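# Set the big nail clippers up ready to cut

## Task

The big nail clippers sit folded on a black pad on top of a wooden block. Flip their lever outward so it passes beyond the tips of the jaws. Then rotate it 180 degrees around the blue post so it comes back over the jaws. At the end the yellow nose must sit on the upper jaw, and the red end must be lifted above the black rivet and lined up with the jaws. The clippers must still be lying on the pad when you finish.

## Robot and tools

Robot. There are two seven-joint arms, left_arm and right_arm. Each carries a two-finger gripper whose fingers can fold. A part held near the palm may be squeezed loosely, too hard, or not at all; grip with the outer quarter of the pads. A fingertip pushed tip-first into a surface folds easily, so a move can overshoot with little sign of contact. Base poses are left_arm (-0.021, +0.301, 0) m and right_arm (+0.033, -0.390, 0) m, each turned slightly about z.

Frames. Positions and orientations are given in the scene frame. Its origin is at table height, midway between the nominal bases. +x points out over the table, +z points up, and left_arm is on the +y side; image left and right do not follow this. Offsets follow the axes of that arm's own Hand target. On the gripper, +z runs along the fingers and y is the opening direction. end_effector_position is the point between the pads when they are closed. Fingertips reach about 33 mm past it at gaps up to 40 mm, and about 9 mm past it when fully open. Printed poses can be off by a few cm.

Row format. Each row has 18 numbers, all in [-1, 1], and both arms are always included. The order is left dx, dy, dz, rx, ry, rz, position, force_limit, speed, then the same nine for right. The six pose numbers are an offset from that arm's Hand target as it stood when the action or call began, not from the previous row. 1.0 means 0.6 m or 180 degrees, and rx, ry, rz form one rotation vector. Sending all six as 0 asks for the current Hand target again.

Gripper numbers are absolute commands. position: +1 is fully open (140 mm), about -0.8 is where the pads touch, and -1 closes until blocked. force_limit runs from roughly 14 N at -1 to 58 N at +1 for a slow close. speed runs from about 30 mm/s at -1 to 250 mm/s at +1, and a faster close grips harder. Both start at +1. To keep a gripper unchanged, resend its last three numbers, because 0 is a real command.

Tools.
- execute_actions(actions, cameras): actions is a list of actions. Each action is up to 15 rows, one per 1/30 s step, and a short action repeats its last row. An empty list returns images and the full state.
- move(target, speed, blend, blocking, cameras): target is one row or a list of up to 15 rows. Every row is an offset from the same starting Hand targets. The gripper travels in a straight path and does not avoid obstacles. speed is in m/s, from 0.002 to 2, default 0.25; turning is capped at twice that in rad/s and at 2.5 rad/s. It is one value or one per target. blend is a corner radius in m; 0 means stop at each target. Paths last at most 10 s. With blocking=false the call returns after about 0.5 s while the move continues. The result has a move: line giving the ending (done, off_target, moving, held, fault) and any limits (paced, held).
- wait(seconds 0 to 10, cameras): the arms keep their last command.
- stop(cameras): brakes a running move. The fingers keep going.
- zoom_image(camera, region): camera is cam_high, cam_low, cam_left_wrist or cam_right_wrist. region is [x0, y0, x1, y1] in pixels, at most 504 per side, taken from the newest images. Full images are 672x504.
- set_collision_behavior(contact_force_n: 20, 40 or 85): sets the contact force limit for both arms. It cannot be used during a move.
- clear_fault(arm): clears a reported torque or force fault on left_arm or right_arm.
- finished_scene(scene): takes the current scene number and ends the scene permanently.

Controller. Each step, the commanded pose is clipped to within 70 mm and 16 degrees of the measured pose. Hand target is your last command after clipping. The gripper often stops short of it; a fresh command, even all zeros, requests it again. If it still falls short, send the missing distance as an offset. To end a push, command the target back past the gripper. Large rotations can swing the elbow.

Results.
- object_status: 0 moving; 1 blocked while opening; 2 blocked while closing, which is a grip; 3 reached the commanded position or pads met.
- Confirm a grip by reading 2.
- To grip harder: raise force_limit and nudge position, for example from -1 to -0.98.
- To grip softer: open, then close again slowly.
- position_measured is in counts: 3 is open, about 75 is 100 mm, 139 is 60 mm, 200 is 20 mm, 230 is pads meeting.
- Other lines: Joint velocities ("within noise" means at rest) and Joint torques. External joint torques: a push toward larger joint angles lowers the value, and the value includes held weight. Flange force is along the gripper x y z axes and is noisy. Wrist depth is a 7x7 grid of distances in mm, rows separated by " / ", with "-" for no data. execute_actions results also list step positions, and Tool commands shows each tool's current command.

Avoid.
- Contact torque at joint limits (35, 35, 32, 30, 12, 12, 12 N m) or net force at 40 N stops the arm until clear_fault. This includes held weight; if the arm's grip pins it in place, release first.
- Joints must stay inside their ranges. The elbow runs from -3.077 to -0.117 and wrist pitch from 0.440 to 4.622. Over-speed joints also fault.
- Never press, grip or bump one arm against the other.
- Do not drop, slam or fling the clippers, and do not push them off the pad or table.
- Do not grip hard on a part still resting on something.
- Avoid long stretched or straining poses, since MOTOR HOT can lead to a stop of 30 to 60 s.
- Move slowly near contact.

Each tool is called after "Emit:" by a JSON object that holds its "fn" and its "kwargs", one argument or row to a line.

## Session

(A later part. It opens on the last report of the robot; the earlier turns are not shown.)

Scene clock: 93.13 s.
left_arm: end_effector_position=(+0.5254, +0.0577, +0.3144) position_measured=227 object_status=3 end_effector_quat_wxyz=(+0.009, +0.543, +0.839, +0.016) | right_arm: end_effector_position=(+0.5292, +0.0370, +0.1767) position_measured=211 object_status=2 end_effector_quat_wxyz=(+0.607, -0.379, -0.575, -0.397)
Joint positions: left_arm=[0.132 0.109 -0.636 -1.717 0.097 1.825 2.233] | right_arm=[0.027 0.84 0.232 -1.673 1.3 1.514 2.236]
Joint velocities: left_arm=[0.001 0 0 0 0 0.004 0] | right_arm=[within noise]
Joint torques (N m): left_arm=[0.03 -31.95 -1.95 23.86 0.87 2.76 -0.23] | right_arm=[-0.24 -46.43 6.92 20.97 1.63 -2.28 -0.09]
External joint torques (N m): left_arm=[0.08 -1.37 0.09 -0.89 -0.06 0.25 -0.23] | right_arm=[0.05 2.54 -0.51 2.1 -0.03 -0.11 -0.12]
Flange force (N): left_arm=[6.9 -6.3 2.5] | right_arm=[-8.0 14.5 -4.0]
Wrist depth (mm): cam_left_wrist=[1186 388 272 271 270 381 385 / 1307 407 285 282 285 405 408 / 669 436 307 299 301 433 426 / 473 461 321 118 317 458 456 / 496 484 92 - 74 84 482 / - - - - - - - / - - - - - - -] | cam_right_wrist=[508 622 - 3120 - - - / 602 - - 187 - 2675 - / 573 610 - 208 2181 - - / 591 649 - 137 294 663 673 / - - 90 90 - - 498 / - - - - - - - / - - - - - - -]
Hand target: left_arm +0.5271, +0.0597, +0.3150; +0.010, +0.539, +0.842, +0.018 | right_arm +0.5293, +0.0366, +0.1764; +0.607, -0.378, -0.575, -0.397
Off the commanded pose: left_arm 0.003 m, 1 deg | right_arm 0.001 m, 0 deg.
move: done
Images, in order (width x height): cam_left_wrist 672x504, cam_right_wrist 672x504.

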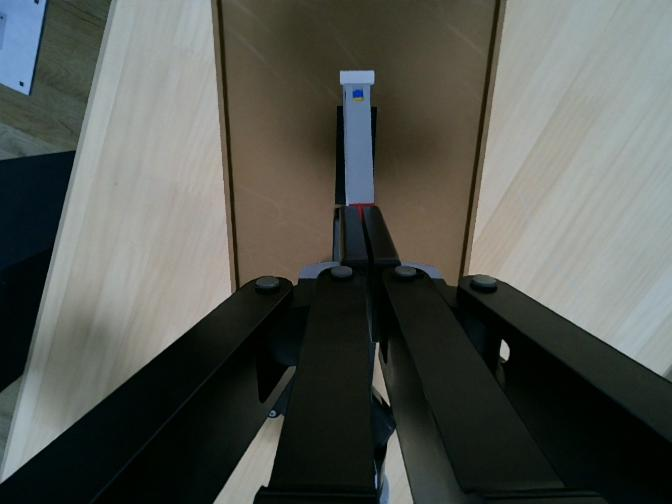

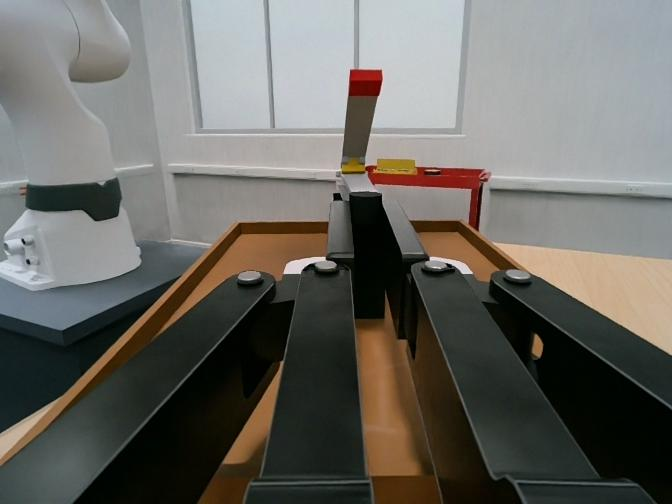

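Emit:
{"fn": "move", "kwargs": {
  "target": [
    [0,0.0045,0.0217,0,0,0,-0.78,-1,-0.5,0,0,0,0,0,0,-1,-1,-1],
    [0,0.0045,0.0333,0,0,0,-0.78,-1,-0.5,0,0,0,0,0,0,-1,-1,-1]
  ],
  "speed": [0.06,0.03],
  "blend": [0.002,0],
  "cameras": ["cam_left_wrist","cam_right_wrist"]
}}

Emit:
{"fn": "zoom_image", "kwargs": {
  "camera": "cam_right_wrist",
  "region": [280, 20, 460, 200]
}}

Emit:
{"fn": "zoom_image", "kwargs": {
  "camera": "cam_left_wrist",
  "region": [260, 130, 460, 330]
}}

Scene clock: 96.63 s.
left_arm: end_effector_position=(+0.5285, +0.0591, +0.2956) position_measured=227 object_status=3 end_effector_quat_wxyz=(+0.009, +0.543, +0.840, +0.016) | right_arm: end_effector_position=(+0.5292, +0.0370, +0.1767) position_measured=211 object_status=2 end_effector_quat_wxyz=(+0.607, -0.379, -0.575, -0.397)
Joint positions: left_arm=[0.132 0.119 -0.632 -1.754 0.104 1.872 2.231] | right_arm=[0.027 0.84 0.232 -1.673 1.3 1.514 2.236]
Joint velocities: left_arm=[-0.001 0 -0.002 -0.001 0 0.004 -0.001] | right_arm=[within noise]
Joint torques (N m): left_arm=[-0.1 -31.08 -2.11 23.9 1.17 2.87 -0.21] | right_arm=[-0.22 -46.42 6.91 20.93 1.63 -2.3 -0.1]
External joint torques (N m): left_arm=[-0.14 -0.41 0.02 -0.71 0.26 0.37 -0.21] | right_arm=[0.04 2.78 -0.59 1.92 -0.05 -0.13 -0.13]
Flange force (N): left_arm=[2.6 -3.0 2.4] | right_arm=[-8.3 14.3 -4.0]
Wrist depth (mm): cam_left_wrist=[1269 372 252 256 250 364 367 / 1276 392 266 261 269 389 390 / 420 413 283 277 285 411 411 / 443 439 302 118 294 438 436 / 471 463 92 - 74 84 458 / - - - - - - - / - - - - - - -] | cam_right_wrist=[525 628 - - - - - / 544 - - 187 2844 - - / 582 671 - 207 2553 - 2740 / 601 638 300 137 137 665 651 / - - 90 90 - - 498 / - - - - - - - / - - - - - - -]
Hand target: left_arm +0.5303, +0.0612, +0.2952; +0.010, +0.539, +0.842, +0.018 | right_arm +0.5293, +0.0366, +0.1764; +0.607, -0.378, -0.575, -0.397
Off the commanded pose: left_arm 0.003 m, 1 deg | right_arm 0.001 m, 0 deg.
move: done
Images, in order (width x height): cam_left_wrist 672x504, cam_right_wrist 672x504.

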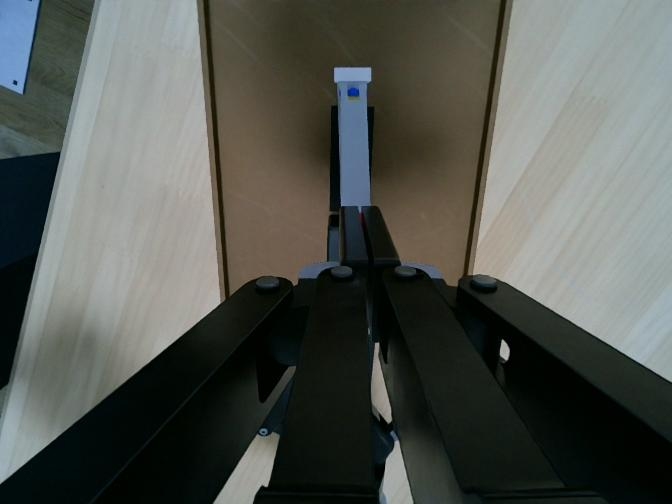

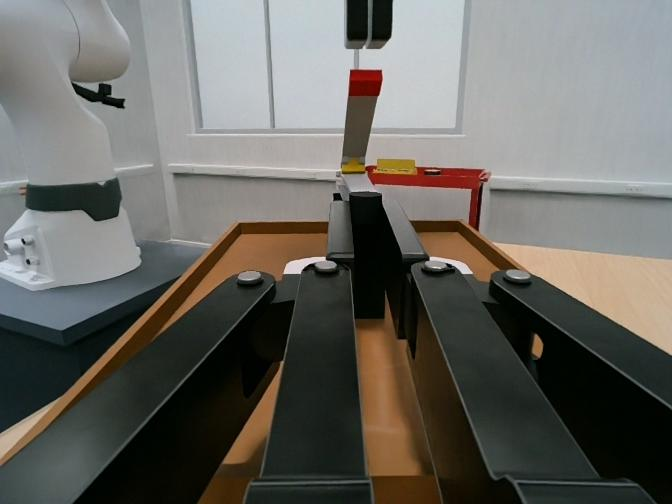

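Scaled by 2.800 from the camera's 672x504 image, which has a finer 960x720 frame.

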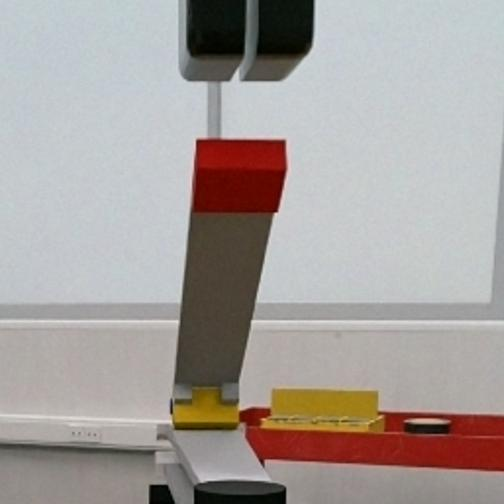

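Scaled by 2.520 from the camera's 672x504 image, which has a finer 960x720 frame.

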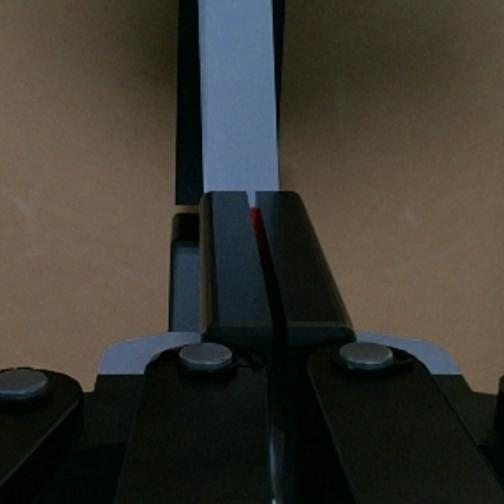

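Emit:
{"fn": "move", "kwargs": {
  "target": [
    [0,-0.0015,0.015,0,0,0,-0.78,-1,-0.5,0,0,0,0,0,0,-1,-1,-1]
  ],
  "speed": 0.03,
  "cameras": ["cam_right_wrist"]
}}

Emit:
{"fn": "zoom_image", "kwargs": {
  "camera": "cam_right_wrist",
  "region": [280, 20, 460, 200]
}}

Scene clock: 97.97 s.
left_arm: end_effector_position=(+0.5281, +0.0590, +0.2867) position_measured=227 object_status=3 end_effector_quat_wxyz=(+0.009, +0.543, +0.840, +0.016) | right_arm: end_effector_position=(+0.5292, +0.0370, +0.1767) position_measured=211 object_status=2 end_effector_quat_wxyz=(+0.607, -0.379, -0.575, -0.397)
Joint positions: left_arm=[0.132 0.121 -0.632 -1.776 0.106 1.894 2.229] | right_arm=[0.027 0.84 0.232 -1.673 1.3 1.514 2.236]
Joint velocities: left_arm=[0 -0.001 0 0.001 0.001 0.005 -0.003] | right_arm=[within noise]
Joint torques (N m): left_arm=[-0.06 -30.93 -2.15 23.87 1.14 2.73 -0.23] | right_arm=[-0.29 -46.43 6.87 20.89 1.62 -2.31 -0.07]
External joint torques (N m): left_arm=[-0.09 -0.16 0.01 -0.78 0.25 0.22 -0.23] | right_arm=[-0.04 2.75 -0.63 1.9 -0.06 -0.13 -0.1]
Flange force (N): left_arm=[2.0 -2.5 2.2] | right_arm=[-8.2 14.2 -4.1]
Wrist depth (mm): cam_left_wrist=[1206 364 246 243 246 357 360 / 1247 383 - 254 261 379 380 / 413 406 287 268 274 403 402 / 431 430 290 118 285 426 426 / 459 454 92 - 74 84 451 / - - - - - - - / - - - - - - -] | cam_right_wrist=[536 657 - 152 - - - / 547 3624 - 189 - - - / 578 3941 - 206 2442 - - / 596 665 - 138 293 647 659 / - - 91 90 - - 505 / - - - - - - - / - - - - - - -]
Hand target: left_arm +0.5298, +0.0610, +0.2862; +0.010, +0.539, +0.842, +0.018 | right_arm +0.5293, +0.0366, +0.1764; +0.607, -0.378, -0.575, -0.397
Off the commanded pose: left_arm 0.003 m, 1 deg | right_arm 0.001 m, 0 deg.
move: done
Images, in order (width x height): cam_right_wrist 672x504.

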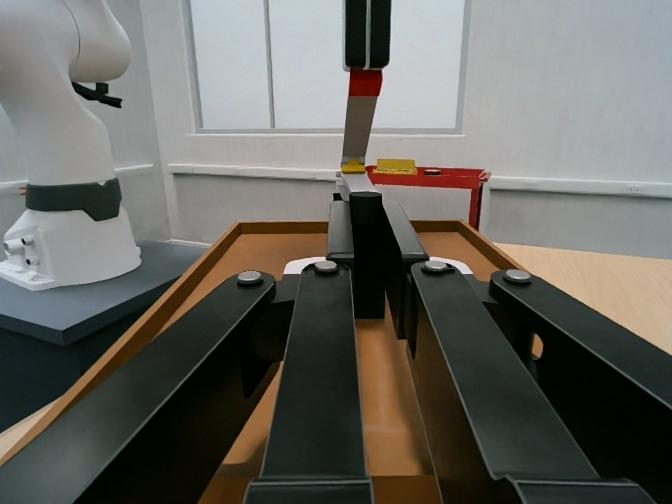

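Scaled by 2.800 from the camera's 672x504 image, which has a finer 960x720 frame.

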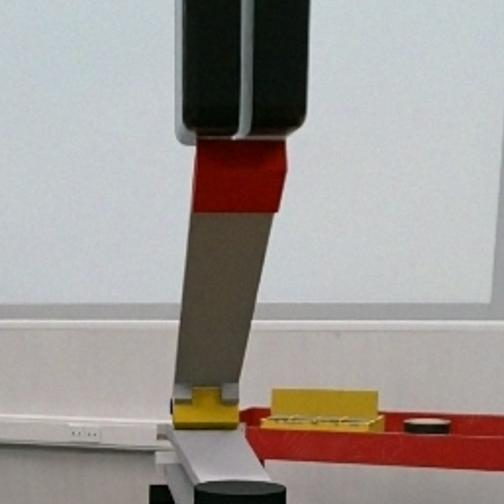

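Emit:
{"fn": "move", "kwargs": {
  "target": [
    [0,0,0.0083,0,0,0,-0.78,-1,-0.5,0,0,0,0,0,0,-1,-1,-1]
  ],
  "speed": 0.02,
  "cameras": ["cam_right_wrist"]
}}

Emit:
{"fn": "zoom_image", "kwargs": {
  "camera": "cam_right_wrist",
  "region": [280, 20, 460, 200]
}}

Scene clock: 99.03 s.
left_arm: end_effector_position=(+0.5290, +0.0584, +0.2831) position_measured=227 object_status=3 end_effector_quat_wxyz=(+0.011, +0.543, +0.840, +0.016) | right_arm: end_effector_position=(+0.5292, +0.0370, +0.1765) position_measured=211 object_status=2 end_effector_quat_wxyz=(+0.607, -0.379, -0.575, -0.397)
Joint positions: left_arm=[0.132 0.122 -0.632 -1.785 0.107 1.908 2.228] | right_arm=[0.027 0.841 0.232 -1.673 1.3 1.514 2.236]
Joint velocities: left_arm=[-0.001 0 0 -0.001 0.001 0.003 -0.001] | right_arm=[within noise]
Joint torques (N m): left_arm=[0.26 -30.07 -2.01 23.09 1.3 2.6 -0.21] | right_arm=[-0.3 -46.57 6.92 20.98 1.62 -2.49 -0.16]
External joint torques (N m): left_arm=[0.31 0.73 0.25 -1.52 0.42 0.09 -0.22] | right_arm=[-0.04 2.61 -0.58 1.97 -0.06 -0.32 -0.19]
Flange force (N): left_arm=[2.0 -1.9 3.9] | right_arm=[-8.0 14.0 -4.3]
Wrist depth (mm): cam_left_wrist=[1186 359 244 243 245 354 358 / 1240 378 257 210 256 379 377 / 408 400 271 182 272 399 399 / 425 427 284 114 281 424 422 / 456 449 92 - 74 84 448 / - - - - - - - / - - - - - - -] | cam_right_wrist=[560 638 - 151 - - - / 551 4160 4493 194 - - - / 576 638 - 164 - - 2553 / 598 671 - 137 137 636 647 / 520 - 90 90 - - 501 / - - - - - - - / - - - - - - -]
Hand target: left_arm +0.5300, +0.0611, +0.2812; +0.010, +0.539, +0.842, +0.018 | right_arm +0.5293, +0.0366, +0.1764; +0.607, -0.378, -0.575, -0.397
Off the commanded pose: left_arm 0.003 m, 1 deg | right_arm 0.000 m, 0 deg.
move: done
Images, in order (width x height): cam_right_wrist 672x504.

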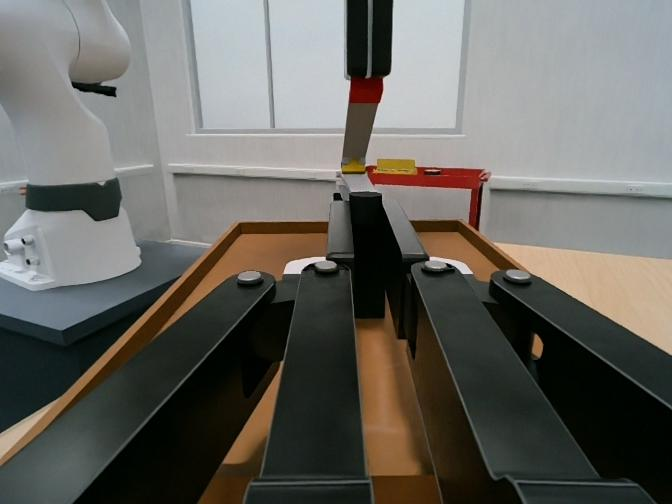

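Scaled by 2.800 from the camera's 672x504 image, which has a finer 960x720 frame.

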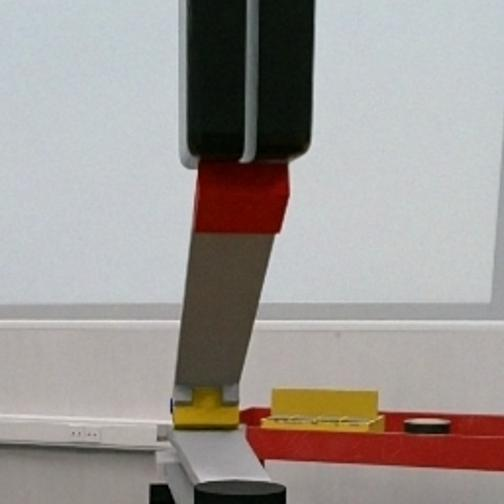

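Emit:
{"fn": "move", "kwargs": {
  "target": [
    [0,0,0.005,0,0,0,-0.78,-1,-0.5,0,0,0,0,0,0,-1,-1,-1]
  ],
  "speed": 0.02,
  "cameras": ["cam_right_wrist"]
}}

Emit:
{"fn": "zoom_image", "kwargs": {
  "camera": "cam_right_wrist",
  "region": [280, 20, 460, 200]
}}

Scene clock: 100.07 s.
left_arm: end_effector_position=(+0.5292, +0.0582, +0.2802) position_measured=227 object_status=3 end_effector_quat_wxyz=(+0.012, +0.543, +0.840, +0.016) | right_arm: end_effector_position=(+0.5292, +0.0370, +0.1765) position_measured=211 object_status=2 end_effector_quat_wxyz=(+0.607, -0.379, -0.575, -0.397)
Joint positions: left_arm=[0.132 0.123 -0.632 -1.791 0.108 1.915 2.227] | right_arm=[0.027 0.841 0.232 -1.673 1.3 1.514 2.236]
Joint velocities: left_arm=[0 -0.002 0 -0.001 0 0.003 0.001] | right_arm=[within noise]
Joint torques (N m): left_arm=[0.2 -30.17 -1.92 23.35 1.33 2.57 -0.29] | right_arm=[-0.34 -46.62 6.94 20.97 1.63 -2.47 -0.13]
External joint torques (N m): left_arm=[0.32 0.91 0.44 -1.39 0.44 0.04 -0.29] | right_arm=[0.11 2.59 -0.42 1.96 -0.05 -0.31 -0.16]
Flange force (N): left_arm=[0.9 -0.9 3.6] | right_arm=[-7.9 14.0 -4.0]
Wrist depth (mm): cam_left_wrist=[1155 356 238 237 240 351 356 / 1247 376 251 247 252 371 373 / 405 399 267 264 268 398 396 / 423 421 277 118 278 425 420 / 456 445 92 - 74 84 443 / - - - - - - - / - - - - - - -] | cam_right_wrist=[530 599 4012 151 - 2524 - / 545 - 3510 173 - - - / 585 4160 - 209 3078 - - / 598 638 301 137 137 646 671 / - - 91 90 - - 501 / - - - - - - - / - - - - - - -]
Hand target: left_arm +0.5301, +0.0611, +0.2782; +0.010, +0.539, +0.842, +0.018 | right_arm +0.5293, +0.0366, +0.1764; +0.607, -0.378, -0.575, -0.397
Off the commanded pose: left_arm 0.004 m, 1 deg | right_arm 0.000 m, 0 deg.
move: off_target (left_arm)
Images, in order (width x height): cam_right_wrist 672x504.

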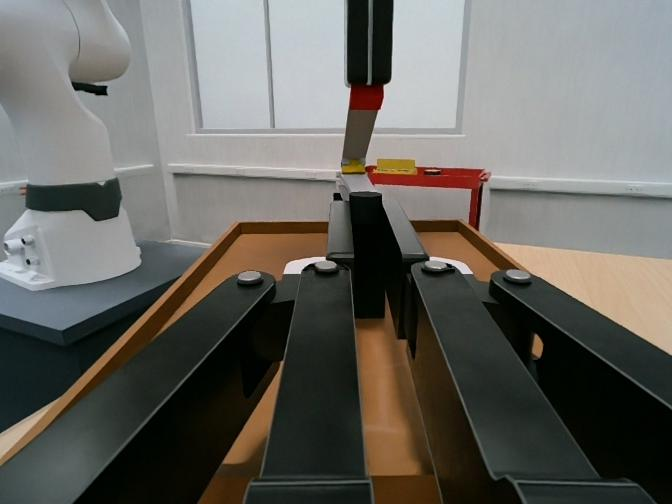

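Scaled by 2.800 from the camera's 672x504 image, which has a finer 960x720 frame.

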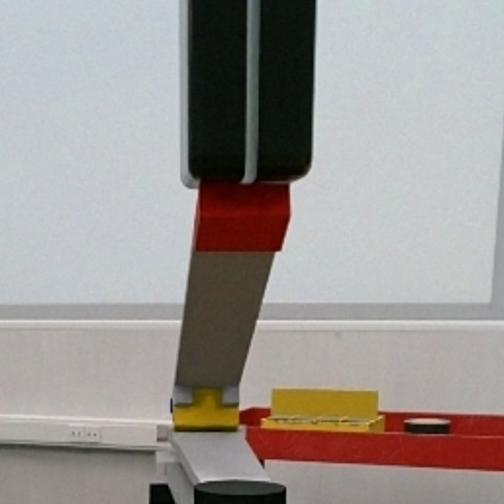

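Emit:
{"fn": "move", "kwargs": {
  "target": [
    [0,0,-0.025,0,0,0,-0.78,-1,-0.5,0,0,0,0,0,0,-1,-1,-1]
  ],
  "speed": 0.06,
  "cameras": ["cam_right_wrist","cam_low","cam_high"]
}}

Emit:
{"fn": "zoom_image", "kwargs": {
  "camera": "cam_right_wrist",
  "region": [280, 20, 460, 200]
}}

Scene clock: 101.37 s.
left_arm: end_effector_position=(+0.5297, +0.0597, +0.2925) position_measured=227 object_status=3 end_effector_quat_wxyz=(+0.011, +0.541, +0.841, +0.018) | right_arm: end_effector_position=(+0.5292, +0.0370, +0.1765) position_measured=211 object_status=2 end_effector_quat_wxyz=(+0.607, -0.379, -0.575, -0.397)
Joint positions: left_arm=[0.132 0.119 -0.631 -1.763 0.108 1.883 2.226] | right_arm=[0.027 0.841 0.232 -1.673 1.3 1.514 2.236]
Joint torques (N m): left_arm=[-0.06 -31.91 -2.54 24.96 0.84 2.24 -0.06] | right_arm=[-0.2 -46.65 6.93 20.92 1.6 -2.29 -0.09]
External joint torques (N m): left_arm=[-0.13 -0.87 -0.42 0.15 -0.08 -0.29 -0.06] | right_arm=[0.02 2.54 -0.6 1.94 -0.07 -0.11 -0.12]
Flange force (N): left_arm=[1.4 -1.9 -1.4] | right_arm=[-7.8 13.8 -3.9]
Wrist depth (mm): cam_left_wrist=[1155 367 236 248 251 363 367 / 1247 388 - 264 265 386 388 / 420 410 281 191 281 408 411 / 443 434 295 118 293 433 436 / 466 458 92 - 74 84 459 / - - - - - - - / - - - - - - -] | cam_right_wrist=[524 638 - - - - - / 547 - - 188 - - - / 569 3941 - 207 3566 - - / 593 622 - 138 137 649 646 / - - 90 90 - - 501 / - - - - - - - / - - - - - - -]
Hand target: left_arm +0.5296, +0.0608, +0.2932; +0.010, +0.539, +0.842, +0.018 | right_arm +0.5293, +0.0366, +0.1764; +0.607, -0.378, -0.575, -0.397
Off the commanded pose: left_arm 0.001 m, 0 deg | right_arm 0.000 m, 0 deg.
move: done
Images, in order (width x height): cam_high 672x504, cam_low 672x504, cam_right_wrist 672x504.

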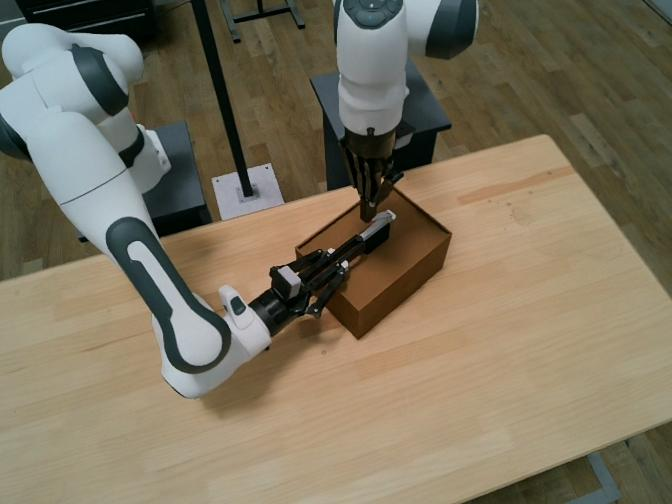

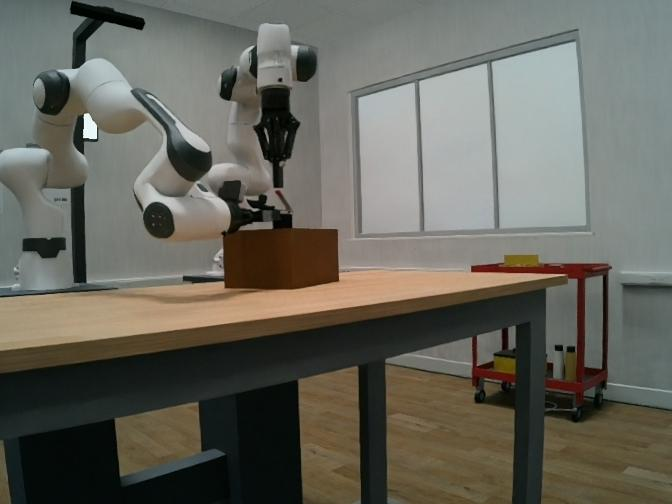

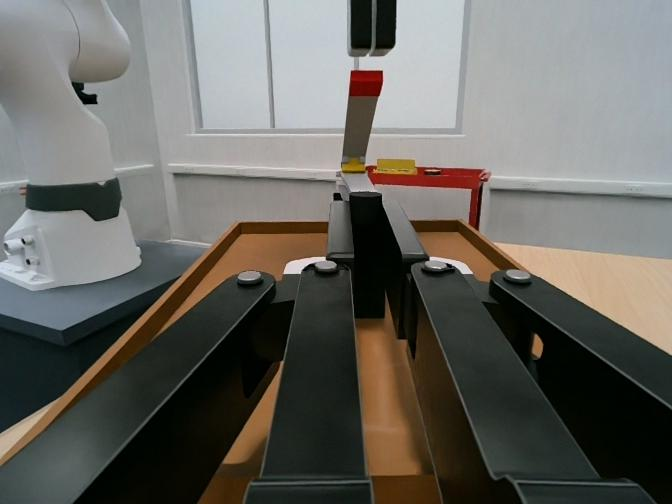

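Scaled by 2.800 from the camera's 672x504 image, which has a finer 960x720 frame.

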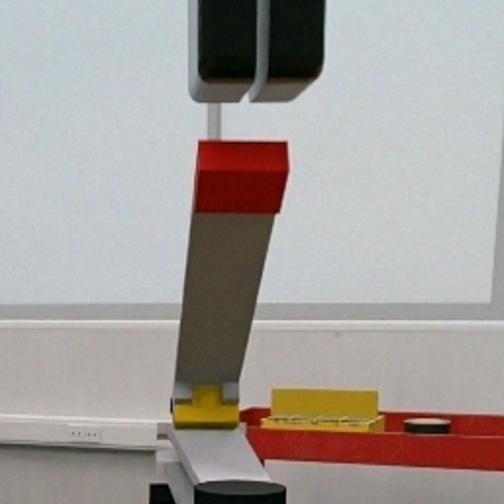

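Emit:
{"fn": "move", "kwargs": {
  "target": [
    [0,0,-0.06,0,0,0,-0.78,-1,-0.5,0,0,0,0,0,0,-1,-1,-1],
    [0,0,-0.1,0,0,0,-0.78,-1,-0.5,0,0,0,0,0,0,-0.6,-1,-1],
    [0,0,-0.1,0,0,0,-0.78,-1,-0.5,0,0,0,0,0,0,-0.5,-1,-1]
  ],
  "speed": [0.15,0.15,0.1],
  "blend": [0.003,0,0],
  "cameras": ["cam_right_wrist","cam_left_wrist"]
}}

Emit:
{"fn": "zoom_image", "kwargs": {
  "camera": "cam_right_wrist",
  "region": [240, 40, 490, 290]
}}

Emit:
{"fn": "zoom_image", "kwargs": {
  "camera": "cam_left_wrist",
  "region": [240, 50, 440, 250]
}}

Scene clock: 104.30 s.
left_arm: end_effector_position=(+0.5289, +0.0619, +0.3533) position_measured=227 object_status=3 end_effector_quat_wxyz=(+0.011, +0.537, +0.843, +0.019) | right_arm: end_effector_position=(+0.5292, +0.0370, +0.1765) position_measured=192 object_status=0 end_effector_quat_wxyz=(+0.607, -0.379, -0.575, -0.397)
Joint positions: left_arm=[0.128 0.111 -0.634 -1.617 0.103 1.732 2.226] | right_arm=[0.027 0.841 0.232 -1.673 1.3 1.514 2.236]
Joint torques (N m): left_arm=[-0.34 -30.41 -2.6 24.78 0.88 2.19 0.02] | right_arm=[-0.17 -46.61 6.91 20.91 1.62 -2.21 -0.09]
External joint torques (N m): left_arm=[-0.35 0.14 -0.62 0.32 -0.08 -0.32 0.01] | right_arm=[0.05 2.49 -0.59 1.98 -0.05 -0.04 -0.12]
Flange force (N): left_arm=[-2.6 1.2 -1.9] | right_arm=[-7.8 13.9 -3.8]
Wrist depth (mm): cam_left_wrist=[1276 422 308 309 307 421 421 / 1323 445 326 321 318 447 444 / 475 470 458 246 450 470 471 / 508 497 361 118 487 503 499 / 532 525 92 - 74 84 528 / - - - - - - - / - - - - - - -] | cam_right_wrist=[524 599 - - - - - / - - - 188 - - - / 575 3744 - 2956 2160 - - / 598 659 - 182 - 675 636 / - - 90 166 120 - 504 / - - - - - - - / - - - - - - -]
Hand target: left_arm +0.5274, +0.0597, +0.3531; +0.010, +0.539, +0.842, +0.018 | right_arm +0.5293, +0.0366, +0.1764; +0.607, -0.378, -0.575, -0.397
Off the commanded pose: left_arm 0.003 m, 0 deg | right_arm 0.000 m, 0 deg.
move: done
Images, in order (width x height): cam_left_wrist 672x504, cam_right_wrist 672x504.

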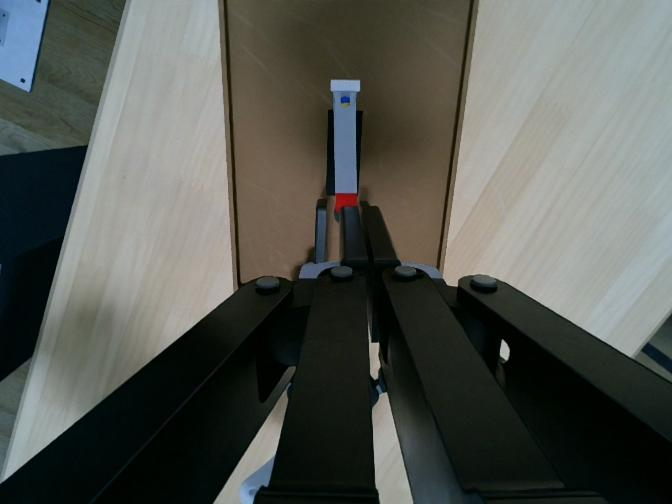

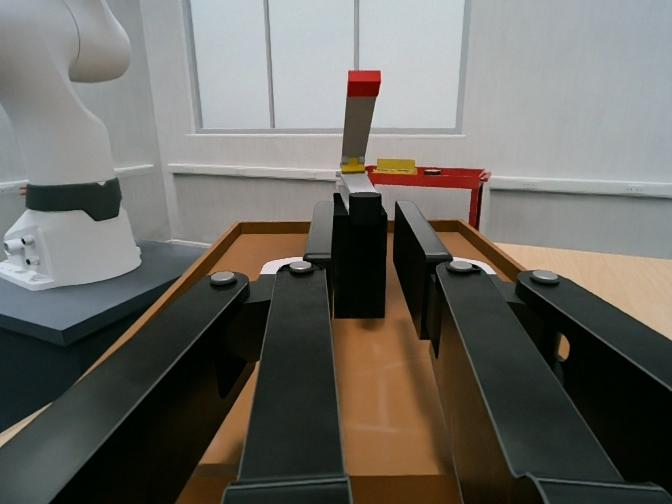

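Scaled by 2.016 from the camera's 672x504 image, which has a finer 960x720 frame.

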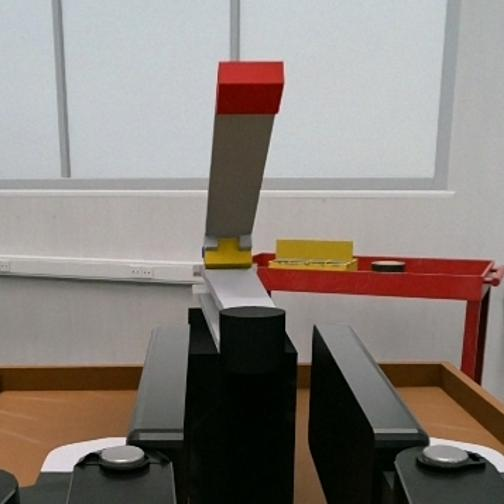

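Scaled by 2.520 from the camera's 672x504 image, which has a finer 960x720 frame.

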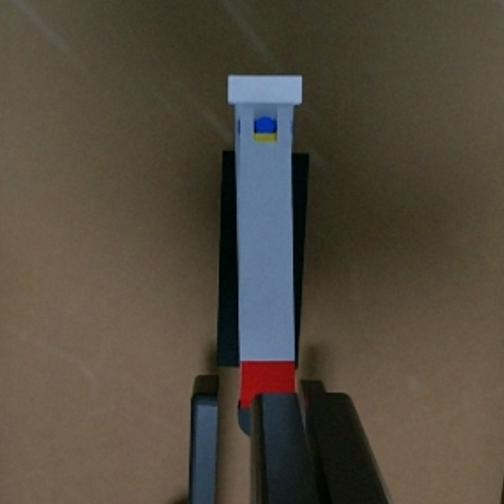

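Emit:
{"fn": "move", "kwargs": {
  "target": [
    [0,0,-0.03,0,0,0,-0.78,-1,-0.5,0,0,-0.03,0,0,0,-0.5,-1,-1],
    [0,0,-0.06,0,0,0,-0.78,-1,-0.5,0,0,-0.15,0,0,0,-0.5,-1,-1]
  ],
  "speed": [0.06,0.2],
  "blend": [0.003,0],
  "cameras": ["cam_right_wrist","cam_left_wrist","cam_high","cam_low"]
}}

Emit:
{"fn": "zoom_image", "kwargs": {
  "camera": "cam_right_wrist",
  "region": [240, 40, 490, 290]
}}

Emit:
{"fn": "zoom_image", "kwargs": {
  "camera": "cam_left_wrist",
  "region": [240, 50, 440, 250]
}}

Emit:
{"fn": "zoom_image", "kwargs": {
  "camera": "cam_low",
  "region": [210, 150, 360, 300]
}}

Scene clock: 107.97 s.
left_arm: end_effector_position=(+0.5264, +0.0587, +0.3893) position_measured=227 object_status=3 end_effector_quat_wxyz=(+0.011, +0.539, +0.842, +0.016) | right_arm: end_effector_position=(+0.5669, -0.0465, +0.1712) position_measured=192 object_status=3 end_effector_quat_wxyz=(+0.604, -0.379, -0.576, -0.400)
Joint positions: left_arm=[0.116 0.125 -0.636 -1.509 0.104 1.636 2.226] | right_arm=[-0.07 0.909 0.179 -1.547 1.216 1.391 2.266]
Joint velocities: left_arm=[-0.001 0.001 -0.001 0 0 -0.003 -0.001] | right_arm=[0.001 0 0 -0.001 0 -0.003 0.006]
Joint torques (N m): left_arm=[-0.46 -30.75 -2.52 24.37 1.2 2.17 0.01] | right_arm=[-0.15 -47.86 6.49 21.74 1.6 -2.31 0.11]
External joint torques (N m): left_arm=[-0.22 0.17 -0.1 0.28 0.26 -0.36 0.01] | right_arm=[0.1 3.18 -0.24 2.37 -0.41 -0.21 0.08]
Flange force (N): left_arm=[-2.9 2.0 -2.2] | right_arm=[-9.6 18.4 -8.1]
Wrist depth (mm): cam_left_wrist=[1269 461 345 338 - 452 453 / 1373 484 363 316 363 475 480 / 753 508 495 278 501 508 504 / 636 542 530 114 522 538 535 / 580 570 92 - 74 84 570 / - - - - - - - / - - - - - - -] | cam_right_wrist=[559 667 - - - - - / 601 709 - - - - - / 683 698 3256 315 2995 - - / 683 704 273 247 - 640 633 / - - 90 186 120 - 492 / - - - 200 - - - / - - - 214 - - -]
Hand target: left_arm +0.5261, +0.0590, +0.3891; +0.010, +0.539, +0.842, +0.018 | right_arm +0.5650, -0.0459, +0.1717; +0.607, -0.378, -0.575, -0.397
Off the commanded pose: left_arm 0.001 m, 0 deg | right_arm 0.002 m, 1 deg.
move: done

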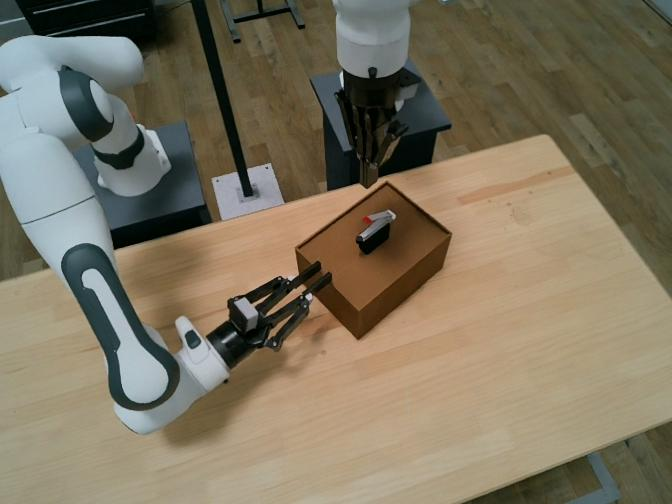

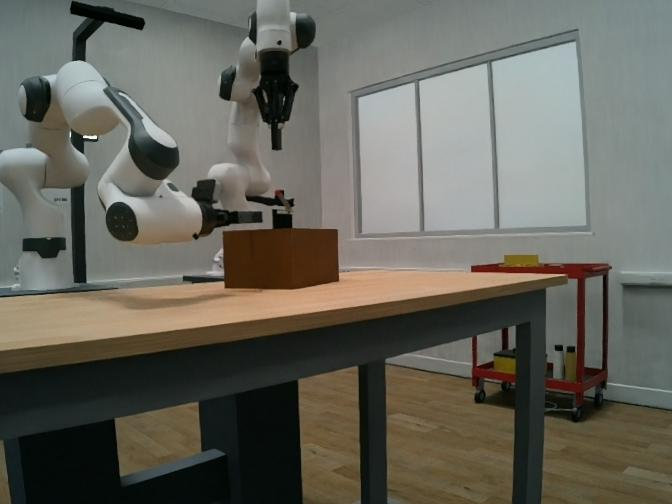

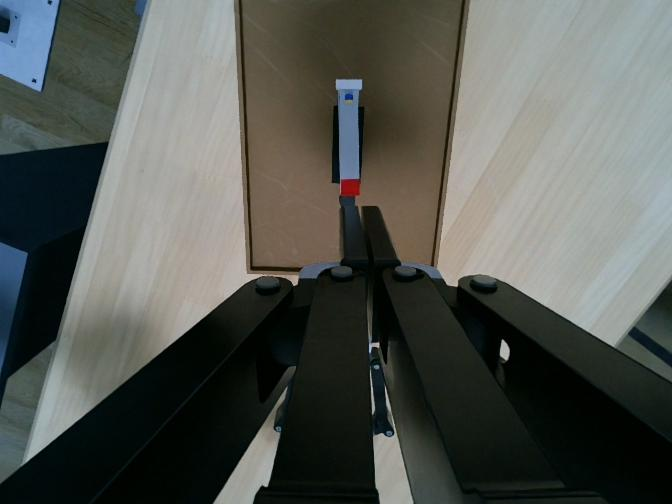

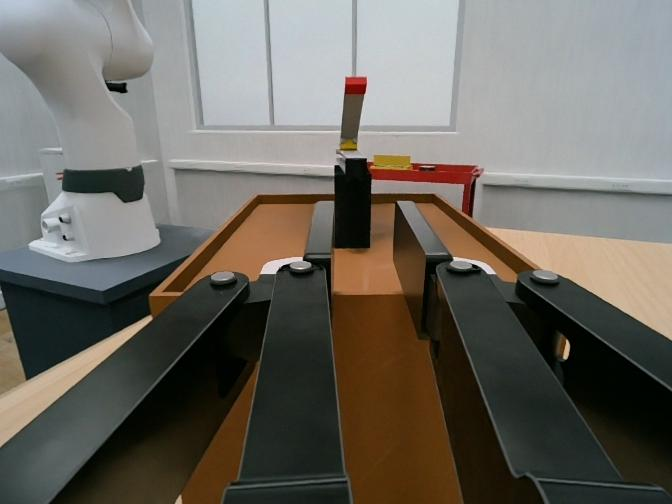

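Scaled by 2.016 from the camera's 672x504 image, which has a finer 960x720 frame.

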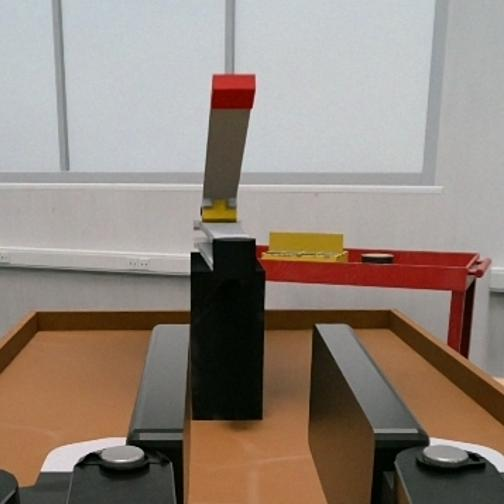

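Scaled by 2.520 from the camera's 672x504 image, which has a finer 960x720 frame.

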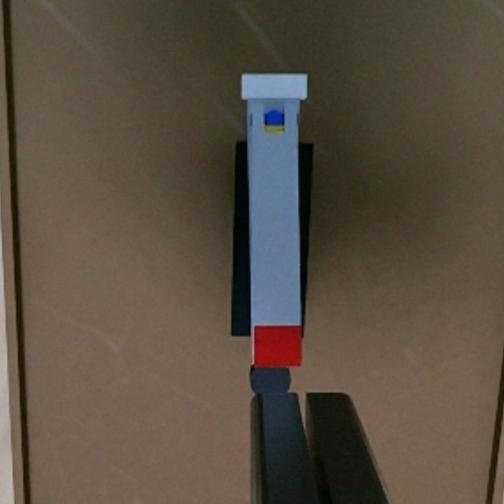

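Scaled by 3.360 from the camera's 672x504 image, which has a finer 960x720 frame.

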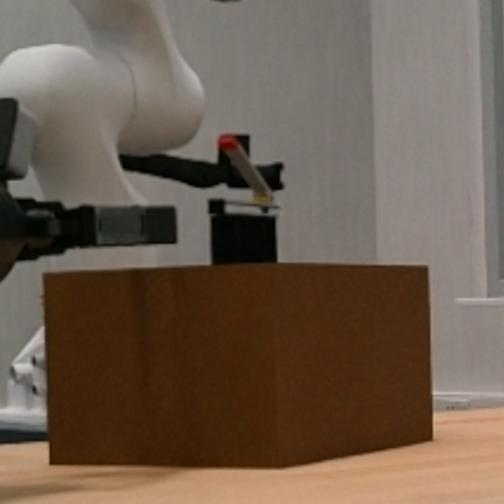

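Emit:
{"fn": "zoom_image", "kwargs": {
  "camera": "cam_high",
  "region": [330, 180, 430, 280]
}}

Scaled by 5.040 from the camera's 672x504 image, which has a finer 960x720 frame.

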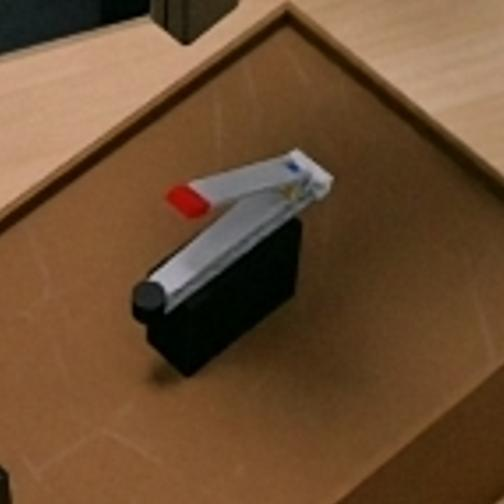

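Emit:
{"fn": "finished_scene", "kwargs": {
  "scene": 2
}}

The scene is finished: the task was done.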